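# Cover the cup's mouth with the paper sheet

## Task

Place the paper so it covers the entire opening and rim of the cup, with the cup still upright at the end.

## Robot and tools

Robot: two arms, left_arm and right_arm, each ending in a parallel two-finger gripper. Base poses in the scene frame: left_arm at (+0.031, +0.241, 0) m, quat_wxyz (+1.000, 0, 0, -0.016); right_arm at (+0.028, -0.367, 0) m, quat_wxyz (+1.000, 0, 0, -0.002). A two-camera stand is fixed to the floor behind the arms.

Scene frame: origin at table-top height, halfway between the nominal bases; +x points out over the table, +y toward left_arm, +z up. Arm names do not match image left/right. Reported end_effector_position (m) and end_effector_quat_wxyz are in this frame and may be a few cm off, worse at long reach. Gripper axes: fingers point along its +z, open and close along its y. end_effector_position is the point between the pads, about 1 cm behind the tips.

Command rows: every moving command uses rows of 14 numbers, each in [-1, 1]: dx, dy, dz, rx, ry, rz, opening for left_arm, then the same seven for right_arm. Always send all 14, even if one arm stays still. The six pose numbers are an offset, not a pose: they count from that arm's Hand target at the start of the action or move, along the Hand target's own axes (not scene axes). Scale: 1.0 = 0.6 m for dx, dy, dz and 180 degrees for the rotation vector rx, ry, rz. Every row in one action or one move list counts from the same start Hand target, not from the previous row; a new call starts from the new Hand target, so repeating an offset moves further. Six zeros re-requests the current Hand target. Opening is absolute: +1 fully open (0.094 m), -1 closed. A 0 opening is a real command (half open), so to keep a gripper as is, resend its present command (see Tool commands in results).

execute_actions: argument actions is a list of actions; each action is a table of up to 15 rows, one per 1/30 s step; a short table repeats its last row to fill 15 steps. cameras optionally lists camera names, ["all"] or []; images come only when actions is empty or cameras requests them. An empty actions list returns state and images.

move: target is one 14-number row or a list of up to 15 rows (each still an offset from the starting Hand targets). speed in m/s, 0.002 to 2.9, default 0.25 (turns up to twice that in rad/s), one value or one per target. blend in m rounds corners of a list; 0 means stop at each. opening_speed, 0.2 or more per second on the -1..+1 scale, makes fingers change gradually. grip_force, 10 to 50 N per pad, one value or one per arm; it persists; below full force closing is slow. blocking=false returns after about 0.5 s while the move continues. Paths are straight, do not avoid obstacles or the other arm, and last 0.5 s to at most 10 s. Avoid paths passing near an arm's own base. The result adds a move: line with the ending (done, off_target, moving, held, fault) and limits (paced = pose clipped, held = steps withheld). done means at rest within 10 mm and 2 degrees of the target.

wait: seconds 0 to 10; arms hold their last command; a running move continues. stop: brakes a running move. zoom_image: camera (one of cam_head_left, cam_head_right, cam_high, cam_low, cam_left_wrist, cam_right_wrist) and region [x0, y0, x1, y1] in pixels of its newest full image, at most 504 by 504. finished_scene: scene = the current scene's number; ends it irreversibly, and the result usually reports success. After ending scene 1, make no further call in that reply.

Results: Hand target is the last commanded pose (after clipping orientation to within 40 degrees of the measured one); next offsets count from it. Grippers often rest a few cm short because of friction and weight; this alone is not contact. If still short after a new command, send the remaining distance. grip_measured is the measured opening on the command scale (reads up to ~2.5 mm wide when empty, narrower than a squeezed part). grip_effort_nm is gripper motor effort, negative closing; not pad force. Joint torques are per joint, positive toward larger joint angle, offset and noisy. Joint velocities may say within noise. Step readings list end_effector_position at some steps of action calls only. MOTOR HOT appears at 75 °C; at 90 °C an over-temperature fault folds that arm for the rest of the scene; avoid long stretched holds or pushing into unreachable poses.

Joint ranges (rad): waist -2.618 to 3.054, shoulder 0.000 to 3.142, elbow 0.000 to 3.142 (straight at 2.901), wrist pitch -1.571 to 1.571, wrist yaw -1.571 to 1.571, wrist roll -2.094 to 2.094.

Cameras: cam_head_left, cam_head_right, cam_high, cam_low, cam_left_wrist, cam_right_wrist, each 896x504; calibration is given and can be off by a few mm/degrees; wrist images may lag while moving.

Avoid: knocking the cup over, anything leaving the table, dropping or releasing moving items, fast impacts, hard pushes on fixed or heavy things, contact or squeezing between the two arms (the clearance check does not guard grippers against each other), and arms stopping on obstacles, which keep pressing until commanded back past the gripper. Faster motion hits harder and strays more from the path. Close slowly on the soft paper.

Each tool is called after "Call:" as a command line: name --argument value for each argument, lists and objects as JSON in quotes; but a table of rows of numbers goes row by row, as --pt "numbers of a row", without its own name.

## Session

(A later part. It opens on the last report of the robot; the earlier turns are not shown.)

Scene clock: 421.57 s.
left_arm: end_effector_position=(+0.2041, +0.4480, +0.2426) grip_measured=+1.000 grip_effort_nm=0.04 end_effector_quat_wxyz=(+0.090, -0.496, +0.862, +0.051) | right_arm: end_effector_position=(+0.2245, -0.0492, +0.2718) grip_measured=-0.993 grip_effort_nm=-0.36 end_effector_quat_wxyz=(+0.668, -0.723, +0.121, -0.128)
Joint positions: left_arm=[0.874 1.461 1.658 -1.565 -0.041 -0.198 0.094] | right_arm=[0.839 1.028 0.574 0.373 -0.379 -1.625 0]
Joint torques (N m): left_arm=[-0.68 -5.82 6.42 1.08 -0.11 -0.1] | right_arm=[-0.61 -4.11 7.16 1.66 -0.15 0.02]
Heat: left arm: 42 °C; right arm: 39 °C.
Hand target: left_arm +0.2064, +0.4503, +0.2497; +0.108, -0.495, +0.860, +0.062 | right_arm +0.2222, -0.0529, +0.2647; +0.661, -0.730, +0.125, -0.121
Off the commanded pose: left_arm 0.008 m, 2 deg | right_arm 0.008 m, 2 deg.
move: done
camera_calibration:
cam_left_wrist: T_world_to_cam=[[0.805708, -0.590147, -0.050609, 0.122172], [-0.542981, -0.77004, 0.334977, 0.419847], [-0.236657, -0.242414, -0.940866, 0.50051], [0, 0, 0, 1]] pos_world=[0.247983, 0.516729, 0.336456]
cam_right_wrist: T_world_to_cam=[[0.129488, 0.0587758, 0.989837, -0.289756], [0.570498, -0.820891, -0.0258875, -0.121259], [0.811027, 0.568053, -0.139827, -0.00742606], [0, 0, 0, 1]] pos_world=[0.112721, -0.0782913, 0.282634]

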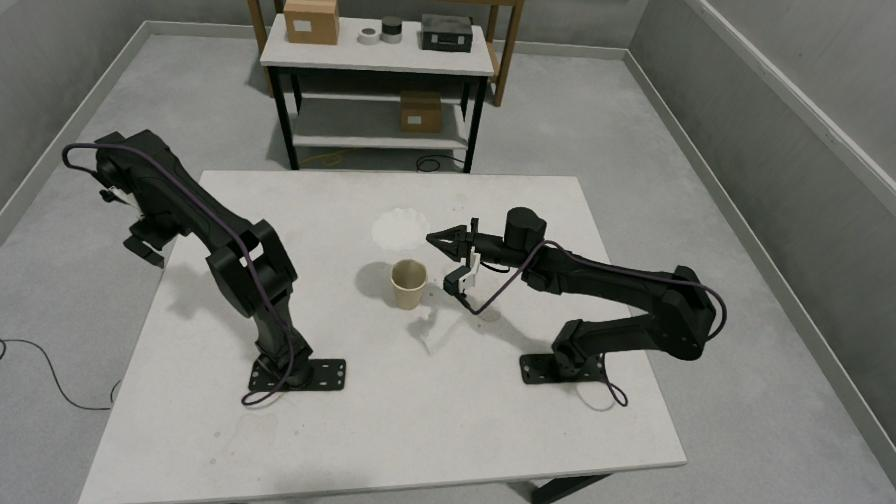

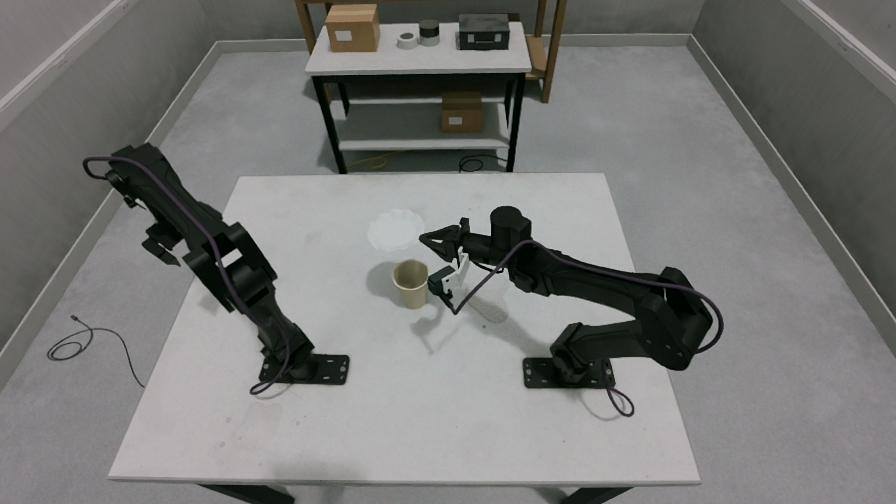

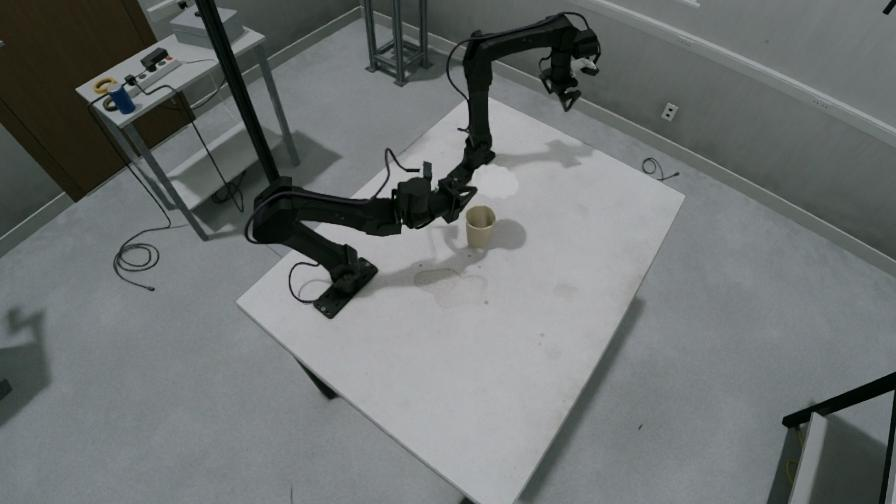

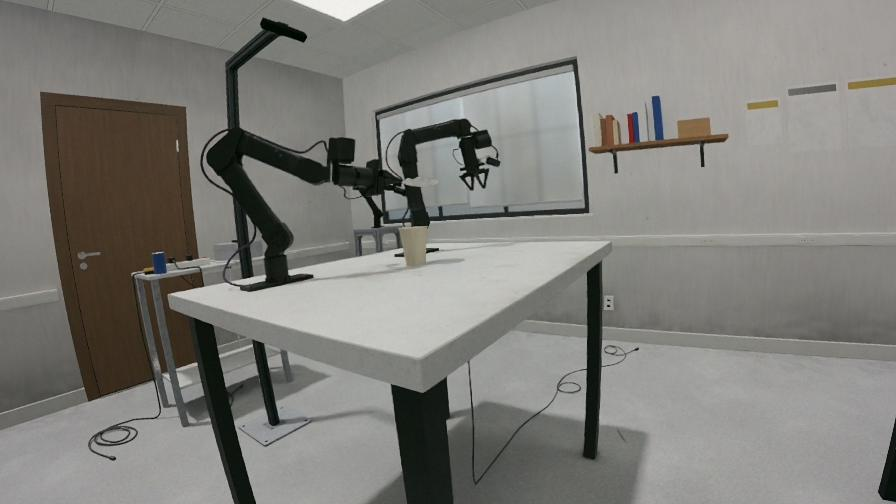

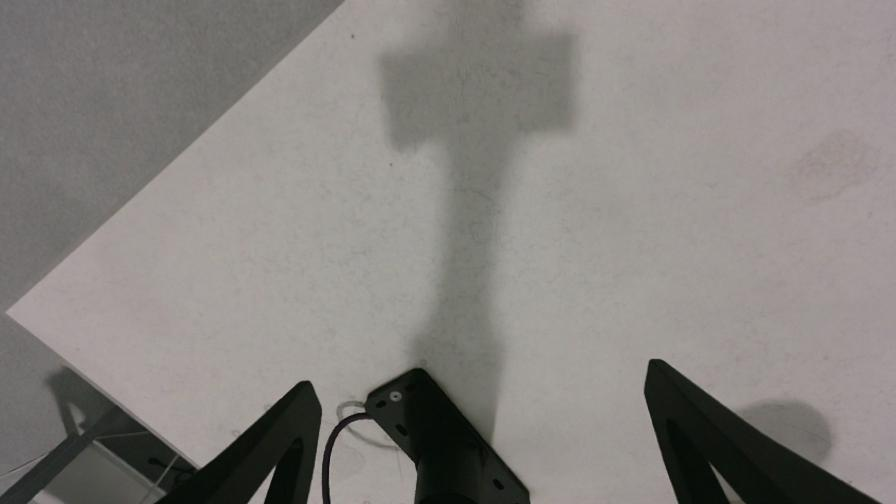

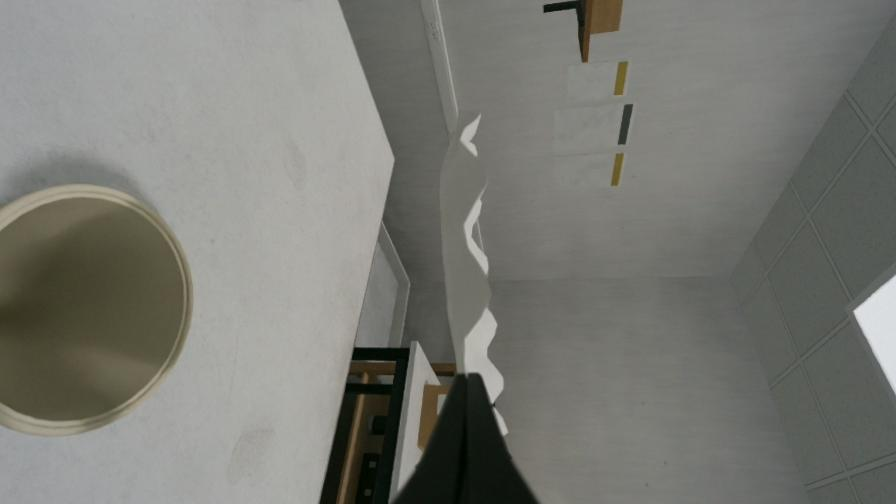

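Call:
move --target '[0, 0, 0, 0, 0, 0, 1, -0.0162, 0.1812, -0.0278, 0, 0, 0, -1]' --speed 0.1 --cameras '["cam_head_left", "cam_head_right", "cam_low", "cam_high"]'

Call:
zoom_image --camera "cam_head_left" --region '[340, 190, 500, 320]'

Call:
zoom_image --camera "cam_head_right" --region '[340, 190, 500, 320]'

Call:
zoom_image --camera "cam_low" --region '[360, 150, 500, 280]'

Call:
zoom_image --camera "cam_high" --region '[400, 150, 560, 280]'

Scene clock: 450.23 s.
left_arm: end_effector_position=(+0.2041, +0.4480, +0.2426) grip_measured=+1.000 grip_effort_nm=0.04 end_effector_quat_wxyz=(+0.090, -0.496, +0.862, +0.051) | right_arm: end_effector_position=(+0.2053, -0.0737, +0.1623) grip_measured=-0.993 grip_effort_nm=-0.36 end_effector_quat_wxyz=(-0.662, +0.729, -0.122, +0.126)
Joint positions: left_arm=[0.874 1.461 1.658 -1.565 -0.041 -0.198 0.094] | right_arm=[0.825 1.183 0.164 0.92 -0.394 -1.631 0]
Joint torques (N m): left_arm=[-0.66 -5.81 6.45 1.08 -0.11 -0.1] | right_arm=[-0.73 -1.94 5.89 2.1 -0.13 0.06]
Heat: left arm: 41 °C; right arm: 39 °C.
Hand target: left_arm +0.2064, +0.4503, +0.2497; +0.108, -0.495, +0.860, +0.062 | right_arm +0.2049, -0.0755, +0.1581; -0.661, +0.730, -0.125, +0.121
Off the commanded pose: left_arm 0.008 m, 2 deg | right_arm 0.005 m, 1 deg.
move: done
Images, in order (width x height): cam_head_left 896x504, cam_head_right 896x504, cam_high 896x504, cam_low 896x504.

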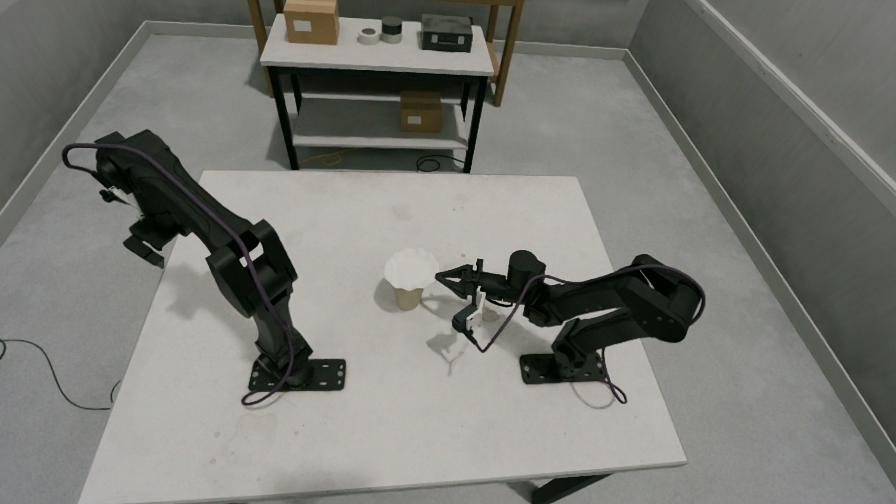

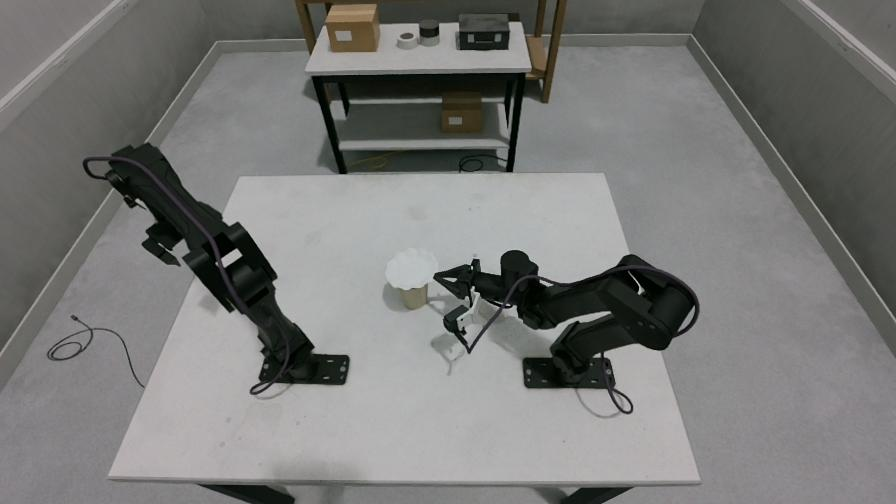

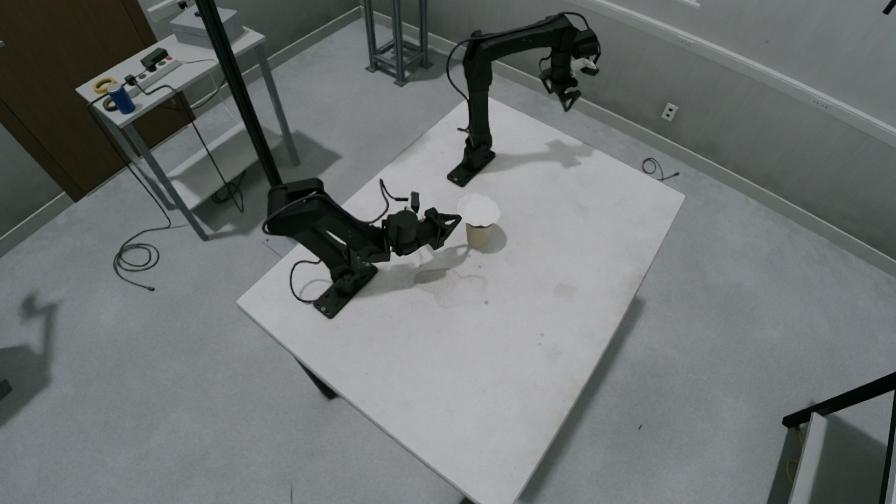

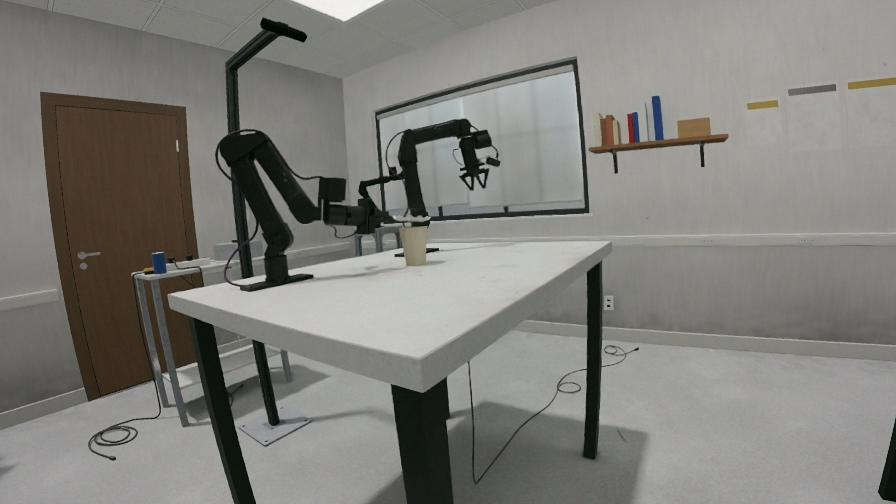

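Scaled by 3.150 from the camera's 896x504 image, which has a finer 1280x720 frame.

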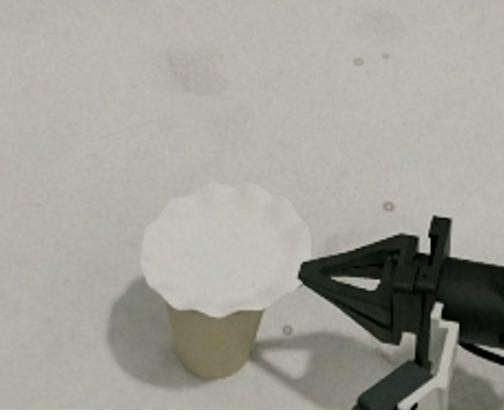

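Scaled by 3.150 from the camera's 896x504 image, which has a finer 1280x720 frame.

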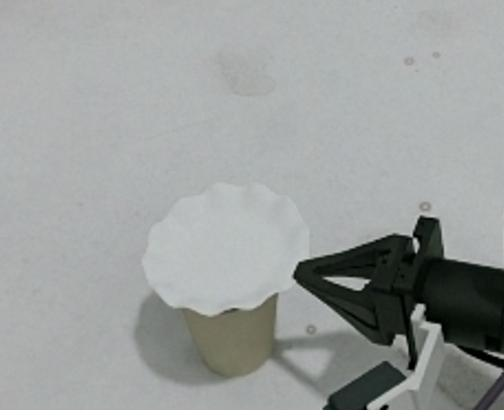

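Scaled by 3.600 from the camera's 896x504 image, which has a finer 1280x720 frame.

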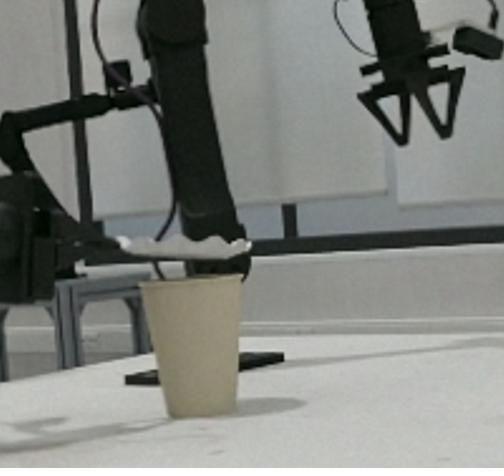

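Scaled by 3.150 from the camera's 896x504 image, which has a finer 1280x720 frame.

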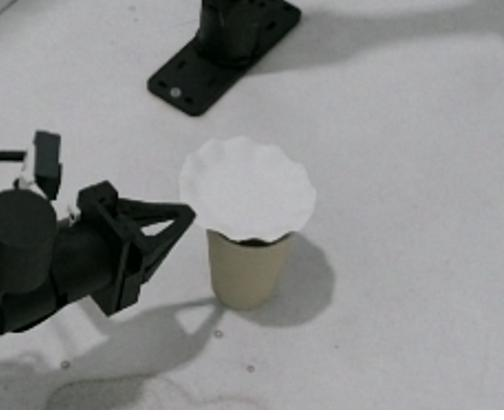

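Call:
move --target '[0, 0, 0, 0, 0, 0, 1, 0.0102, 0.0385, 0.0183, 0, 0, 0, -1]' --speed 0.05 --cameras '["cam_head_left", "cam_head_right", "cam_low", "cam_high"]'

Call:
zoom_image --camera "cam_head_left" --region '[340, 190, 500, 320]'

Call:
zoom_image --camera "cam_head_right" --region '[340, 190, 500, 320]'

Call:
zoom_image --camera "cam_low" --region '[370, 200, 470, 280]'

Call:
zoom_image --camera "cam_high" --region '[400, 150, 560, 280]'

Scene clock: 466.57 s.
left_arm: end_effector_position=(+0.2041, +0.4480, +0.2426) grip_measured=+1.000 grip_effort_nm=0.04 end_effector_quat_wxyz=(+0.090, -0.496, +0.862, +0.051) | right_arm: end_effector_position=(+0.2145, -0.0672, +0.1392) grip_measured=-0.993 grip_effort_nm=-0.36 end_effector_quat_wxyz=(-0.663, +0.727, -0.122, +0.126)
Joint positions: left_arm=[0.874 1.461 1.658 -1.565 -0.041 -0.198 0.094] | right_arm=[0.812 1.436 0.149 1.192 -0.408 -1.631 0]
Joint torques (N m): left_arm=[-0.64 -5.82 6.45 1.08 -0.11 -0.1] | right_arm=[-0.75 -2.93 4.68 2.11 -0.12 0.05]
Heat: left arm: 41 °C; right arm: 41 °C.
Hand target: left_arm +0.2064, +0.4503, +0.2497; +0.108, -0.495, +0.860, +0.062 | right_arm +0.2138, -0.0695, +0.1342; -0.661, +0.730, -0.125, +0.121
Off the commanded pose: left_arm 0.008 m, 2 deg | right_arm 0.006 m, 1 deg.
move: done
Images, in order (width x height): cam_head_left 896x504, cam_head_right 896x504, cam_high 896x504, cam_low 896x504.

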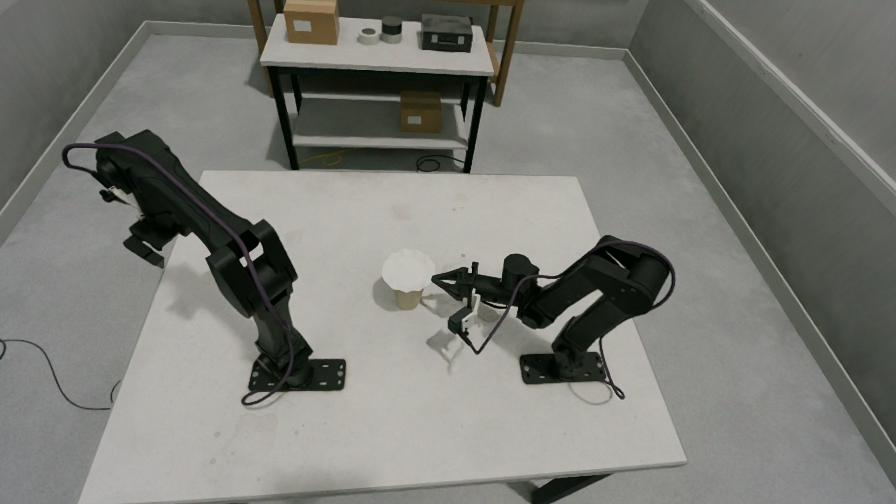

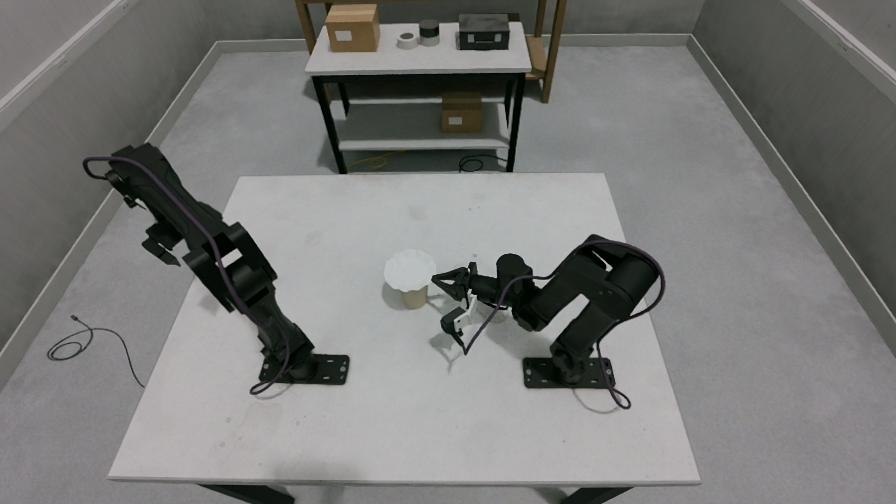

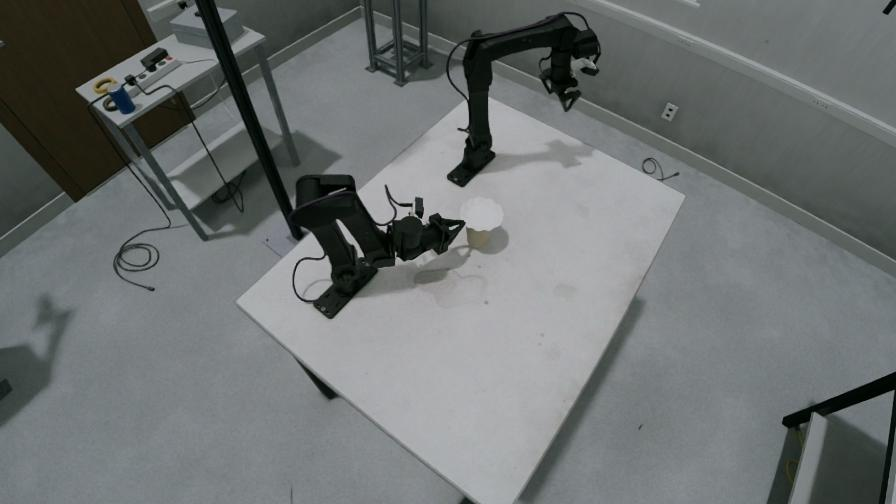

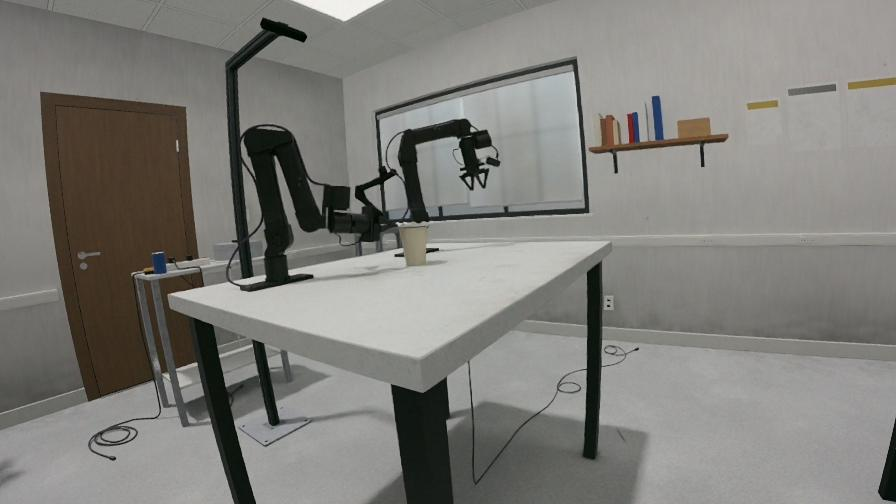

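Scaled by 3.150 from the camera's 896x504 image, which has a finer 1280x720 frame.

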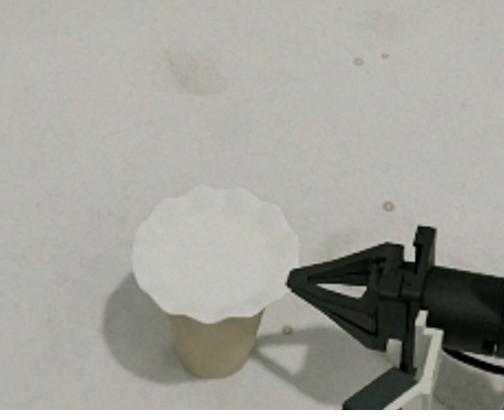

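Scaled by 3.150 from the camera's 896x504 image, which has a finer 1280x720 frame.

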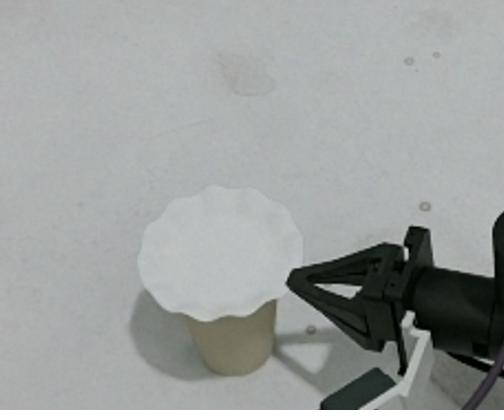

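Scaled by 5.040 from the camera's 896x504 image, which has a finer 1280x720 frame.

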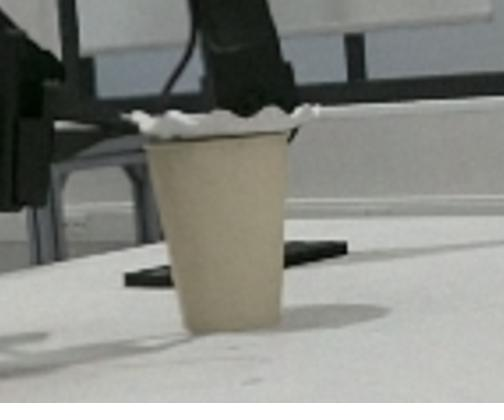

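Scaled by 3.150 from the camera's 896x504 image, which has a finer 1280x720 frame.

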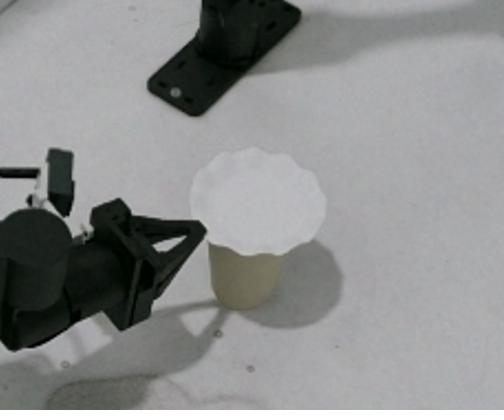

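Call:
move --target '[0, 0, 0, 0, 0, 0, 1, -0.0002, 0.0149, 0.0015, 0, 0, 0, -1]' --speed 0.03 --cameras '["cam_low", "cam_right_wrist"]'

Call:
zoom_image --camera "cam_low" --region '[370, 200, 470, 280]'

Scene clock: 477.17 s.
left_arm: end_effector_position=(+0.2041, +0.4480, +0.2426) grip_measured=+1.000 grip_effort_nm=0.04 end_effector_quat_wxyz=(+0.090, -0.496, +0.862, +0.051) | right_arm: end_effector_position=(+0.2145, -0.0672, +0.1304) grip_measured=-0.993 grip_effort_nm=-0.36 end_effector_quat_wxyz=(-0.664, +0.727, -0.121, +0.127)
Joint positions: left_arm=[0.874 1.461 1.658 -1.565 -0.041 -0.198 0.094] | right_arm=[0.812 1.519 0.134 1.29 -0.408 -1.631 0]
Joint torques (N m): left_arm=[-0.69 -5.85 6.43 1.08 -0.11 -0.09] | right_arm=[-0.73 -3.15 4.25 2.05 -0.14 0.05]
Heat: left arm: 41 °C; right arm: 42 °C.
Hand target: left_arm +0.2064, +0.4503, +0.2497; +0.108, -0.495, +0.860, +0.062 | right_arm +0.2137, -0.0696, +0.1251; -0.661, +0.730, -0.125, +0.121
Off the commanded pose: left_arm 0.008 m, 2 deg | right_arm 0.006 m, 1 deg.
move: done
camera_calibration:
cam_right_wrist: T_world_to_cam=[[0.133904, 0.0689411, 0.988593, -0.147514], [0.57197, -0.820024, -0.0202872, -0.134939], [0.809272, 0.568162, -0.149237, -0.00739161], [0, 0, 0, 1]] pos_world=[0.102916, -0.0962841, 0.141991]
Images, in order (width x height): cam_low 896x504, cam_right_wrist 896x504.

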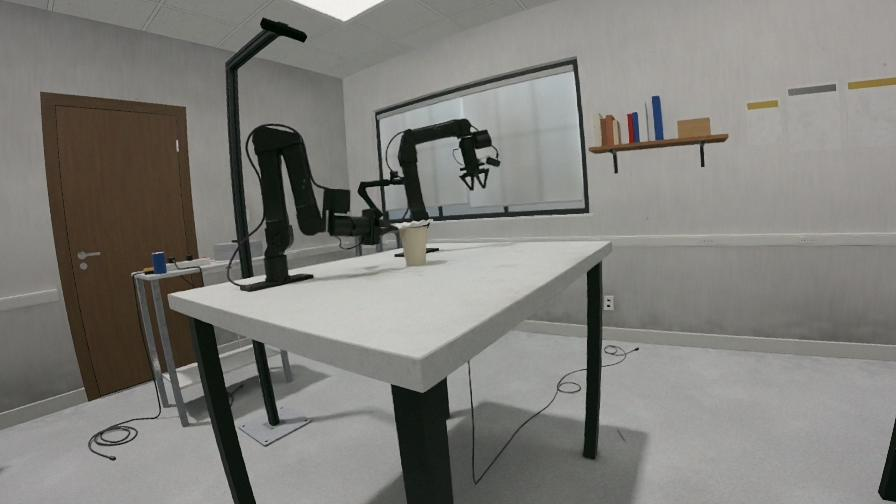

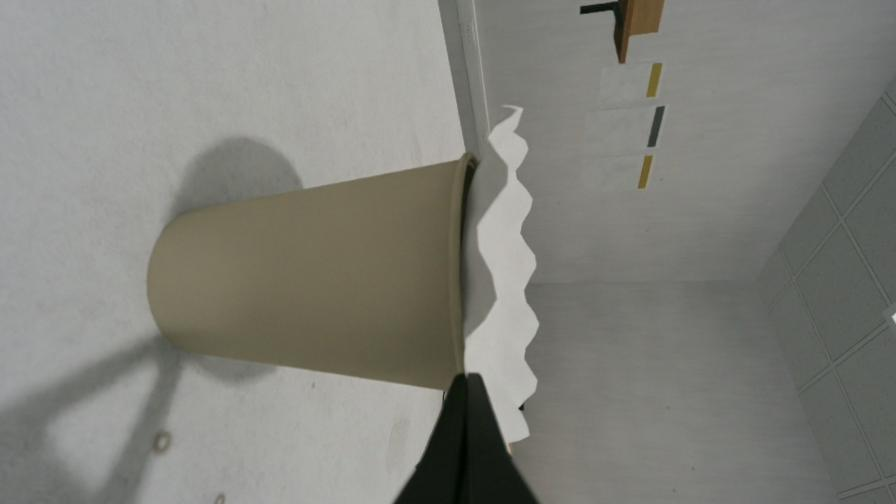

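Scaled by 5.040 from the camera's 896x504 image, which has a finer 1280x720 frame.

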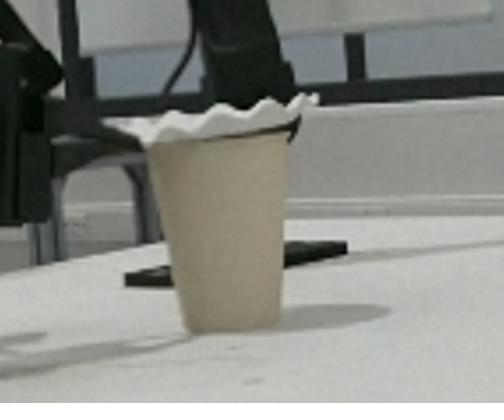

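Call:
move --target '[0, 0, 0, 0, 0, 0, 1, 0, 0, 0, -0.033, 0, 0, -1]' --speed 0.05 --cameras '["cam_low"]'

Call:
zoom_image --camera "cam_low" --region '[370, 200, 470, 280]'

Scene clock: 487.27 s.
left_arm: end_effector_position=(+0.2041, +0.4480, +0.2426) grip_measured=+1.000 grip_effort_nm=0.04 end_effector_quat_wxyz=(+0.090, -0.496, +0.862, +0.051) | right_arm: end_effector_position=(+0.2108, -0.0712, +0.1195) grip_measured=-0.993 grip_effort_nm=-0.36 end_effector_quat_wxyz=(-0.621, +0.765, -0.130, +0.112)
Joint positions: left_arm=[0.874 1.461 1.658 -1.565 -0.041 -0.198 0.094] | right_arm=[0.812 1.348 0.166 0.957 -0.407 -1.672 0]
Joint torques (N m): left_arm=[-0.66 -5.78 6.43 1.08 -0.11 -0.09] | right_arm=[-0.06 -5.11 7.46 1.61 -0.04 0.03]
Heat: left arm: 41 °C; right arm: 42 °C.
Hand target: left_arm +0.2064, +0.4503, +0.2497; +0.108, -0.495, +0.860, +0.062 | right_arm +0.2137, -0.0695, +0.1251; -0.622, +0.764, -0.131, +0.114
Off the commanded pose: left_arm 0.008 m, 2 deg | right_arm 0.007 m, 0 deg.
move: done
Images, in order (width x height): cam_low 896x504.

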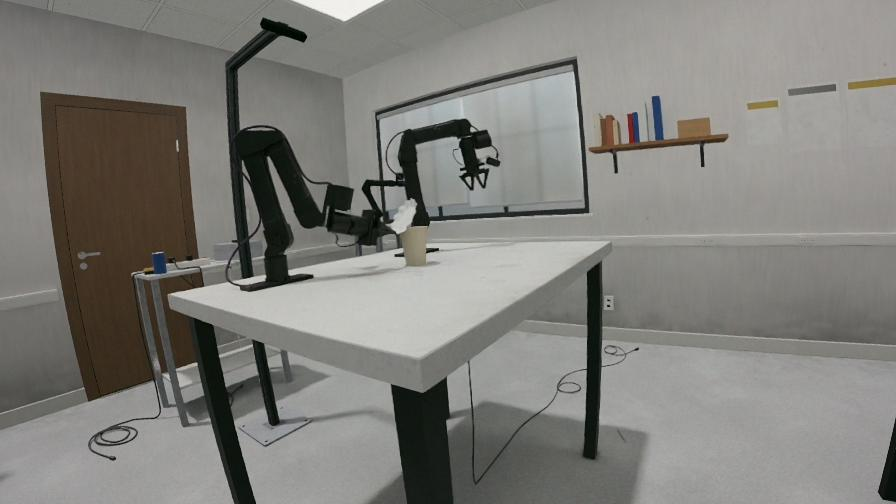

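Scaled by 5.040 from the camera's 896x504 image, which has a finer 1280x720 frame.

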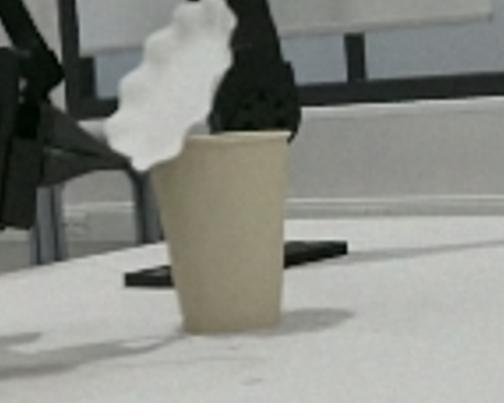

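Call:
move --target '[0, 0, 0, 0, 0, 0, 1, 0.0005, -0.0653, -0.0127, 0.033, 0, 0, -1]' --speed 0.05 --cameras '["cam_low", "cam_head_left", "cam_right_wrist"]'

Call:
zoom_image --camera "cam_low" --region '[370, 180, 470, 280]'

Call:
zoom_image --camera "cam_head_left" --region '[340, 190, 500, 320]'

Scene clock: 494.73 s.
left_arm: end_effector_position=(+0.2041, +0.4480, +0.2426) grip_measured=+1.000 grip_effort_nm=0.04 end_effector_quat_wxyz=(+0.090, -0.496, +0.862, +0.051) | right_arm: end_effector_position=(+0.2116, -0.0703, +0.1587) grip_measured=-0.993 grip_effort_nm=-0.36 end_effector_quat_wxyz=(-0.658, +0.733, -0.121, +0.126)
Joint positions: left_arm=[0.874 1.461 1.658 -1.565 -0.041 -0.198 0.094] | right_arm=[0.812 1.234 0.184 0.937 -0.407 -1.641 0]
Joint torques (N m): left_arm=[-0.66 -5.79 6.46 1.09 -0.11 -0.1] | right_arm=[-0.61 -4.41 8.14 1.66 -0.13 0.15]
Heat: left arm: 41 °C; right arm: 41 °C.
Hand target: left_arm +0.2064, +0.4503, +0.2497; +0.108, -0.495, +0.860, +0.062 | right_arm +0.2137, -0.0691, +0.1651; -0.661, +0.730, -0.125, +0.121
Off the commanded pose: left_arm 0.008 m, 2 deg | right_arm 0.007 m, 1 deg.
move: done
camera_calibration:
cam_right_wrist: T_world_to_cam=[[0.13718, 0.0855296, 0.986847, -0.174132], [0.572361, -0.819958, -0.00849744, -0.137258], [0.808446, 0.565998, -0.161435, 0.00288802], [0, 0, 0, 1]] pos_world=[0.100114, -0.0992869, 0.171142]
Images, in order (width x height): cam_head_left 896x504, cam_low 896x504, cam_right_wrist 896x504.

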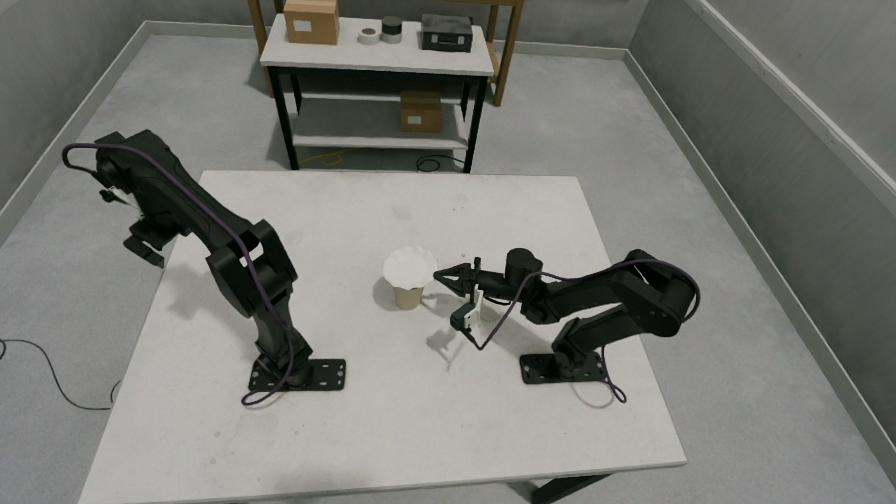

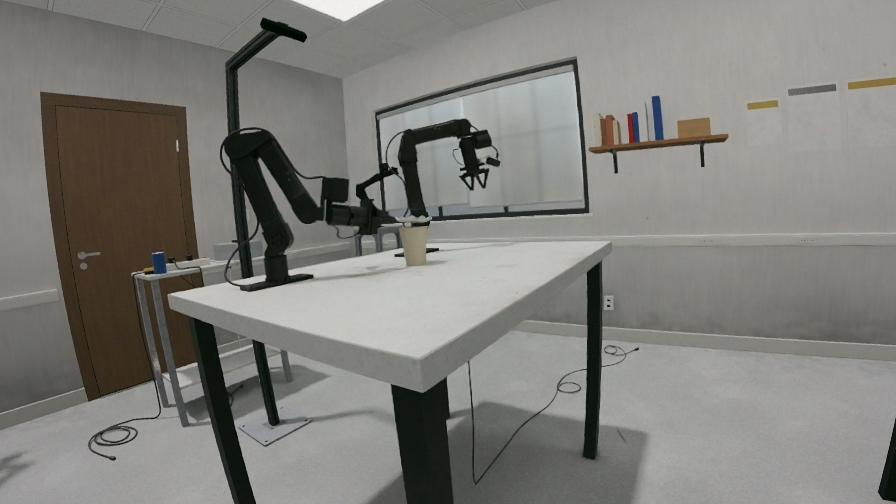

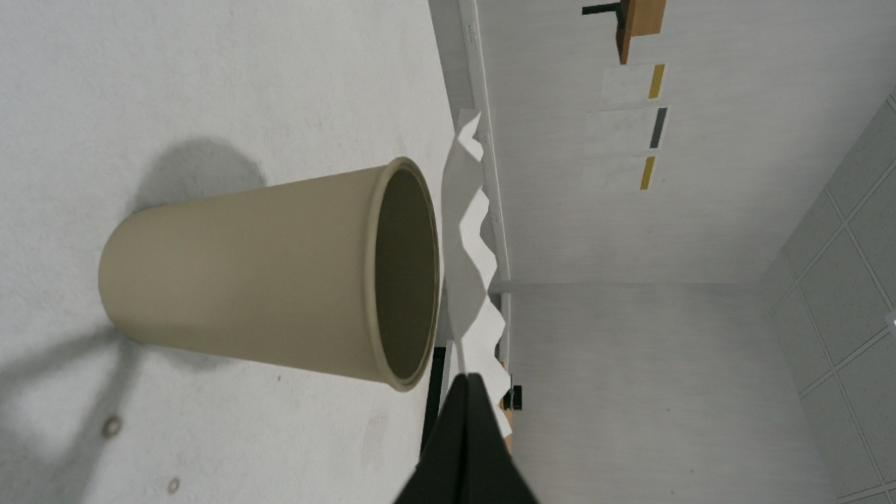

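Scaled by 5.040 from the camera's 896x504 image, which has a finer 1280x720 frame.

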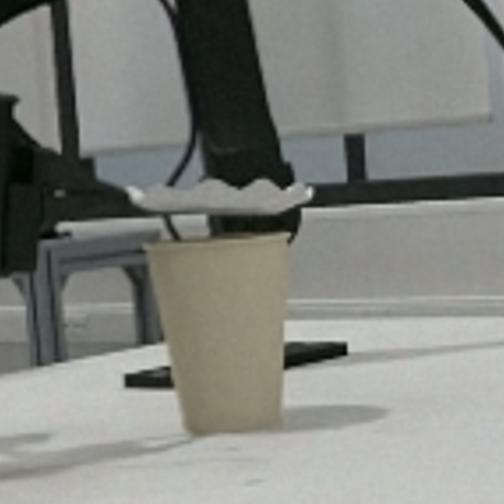

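Scaled by 3.150 from the camera's 896x504 image, which has a finer 1280x720 frame.

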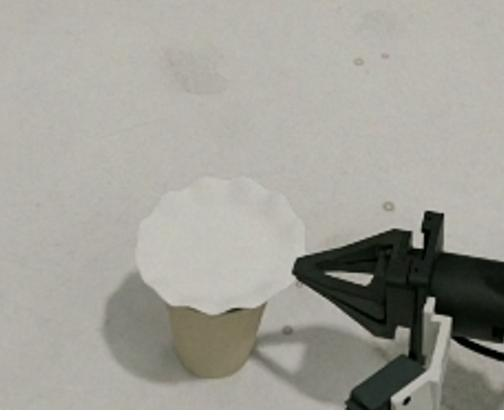

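Call:
move --target '[0, 0, 0, 0, 0, 0, 1, 0.003, 0.0398, 0.0065, -0.028, 0, 0, -1]' --speed 0.04 --cameras '["cam_low", "cam_head_left", "cam_right_wrist"]'

Call:
zoom_image --camera "cam_low" --region '[370, 180, 470, 280]'

Call:
zoom_image --camera "cam_head_left" --region '[340, 190, 500, 320]'

Scene clock: 504.20 s.
left_arm: end_effector_position=(+0.2041, +0.4480, +0.2426) grip_measured=+1.000 grip_effort_nm=0.04 end_effector_quat_wxyz=(+0.090, -0.496, +0.862, +0.051) | right_arm: end_effector_position=(+0.2122, -0.0697, +0.1423) grip_measured=-0.993 grip_effort_nm=-0.37 end_effector_quat_wxyz=(-0.634, +0.754, -0.125, +0.119)
Joint positions: left_arm=[0.874 1.461 1.658 -1.565 -0.041 -0.198 0.094] | right_arm=[0.812 1.251 0.197 0.87 -0.407 -1.667 0]
Joint torques (N m): left_arm=[-0.65 -5.82 6.45 1.08 -0.11 -0.09] | right_arm=[-0.72 -2.37 8.2 1.63 -0.1 0]
Heat: left arm: 41 °C; right arm: 40 °C.
Hand target: left_arm +0.2064, +0.4503, +0.2497; +0.108, -0.495, +0.860, +0.062 | right_arm +0.2162, -0.0683, +0.1410; -0.628, +0.758, -0.130, +0.115
Off the commanded pose: left_arm 0.008 m, 2 deg | right_arm 0.004 m, 1 deg.
move: done
camera_calibration:
cam_right_wrist: T_world_to_cam=[[0.162937, 0.145865, 0.975794, -0.157888], [0.575399, -0.817456, 0.026116, -0.142668], [0.801478, 0.557216, -0.217125, 0.00826313], [0, 0, 0, 1]] pos_world=[0.101194, -0.0981987, 0.159587]
Images, in order (width x height): cam_head_left 896x504, cam_low 896x504, cam_right_wrist 896x504.

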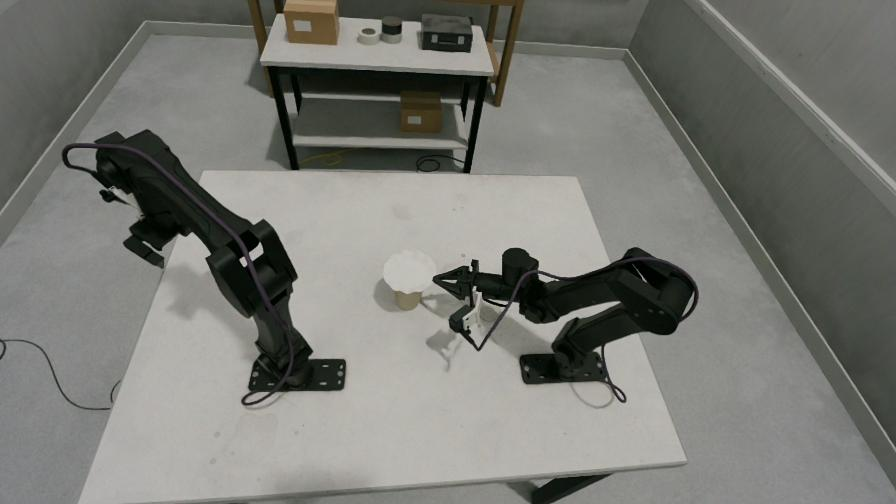

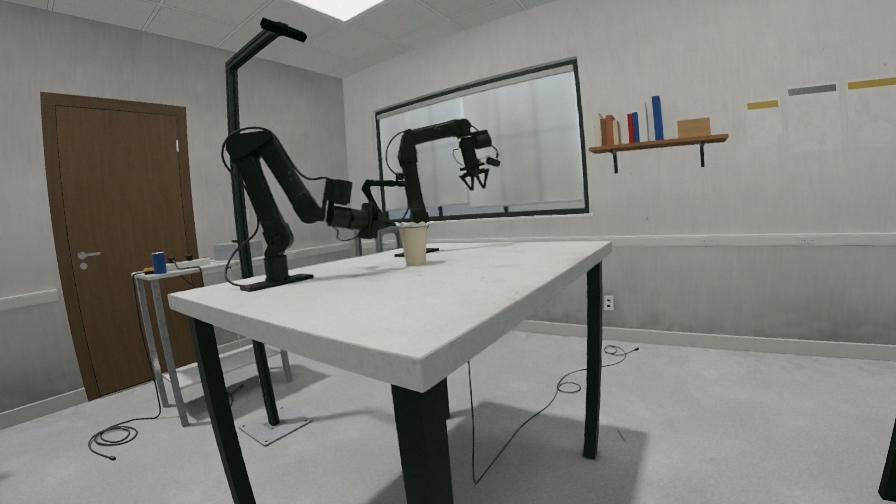

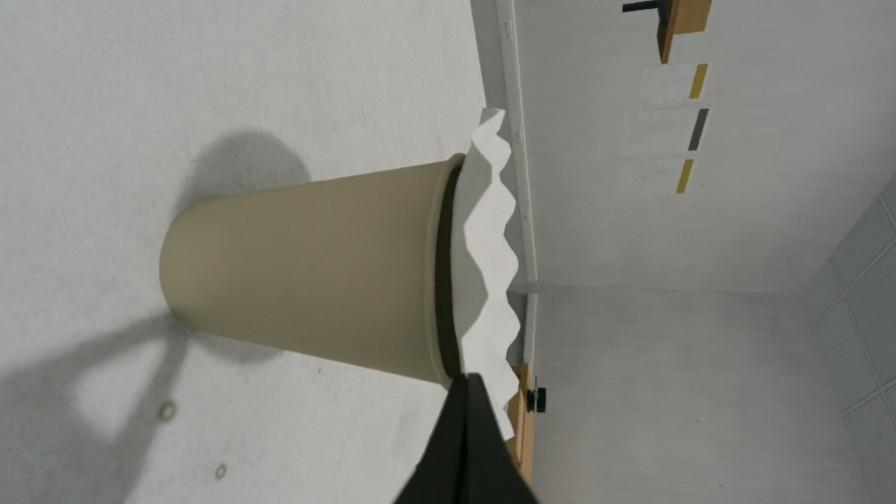

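Scaled by 5.040 from the camera's 896x504 image, which has a finer 1280x720 frame.

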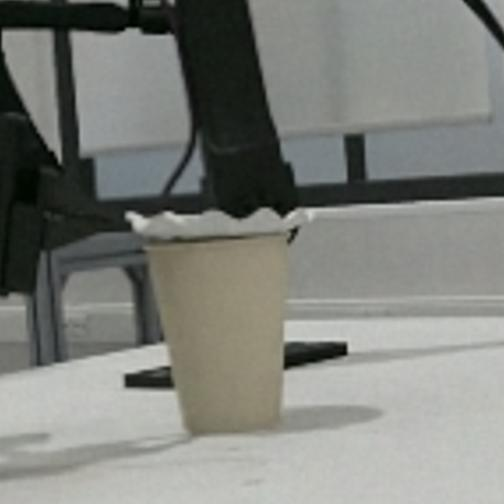

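Scaled by 3.150 from the camera's 896x504 image, which has a finer 1280x720 frame.

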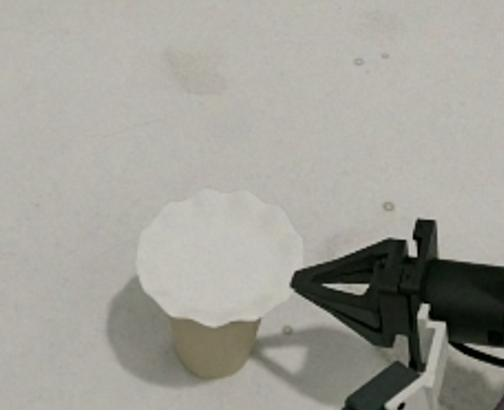

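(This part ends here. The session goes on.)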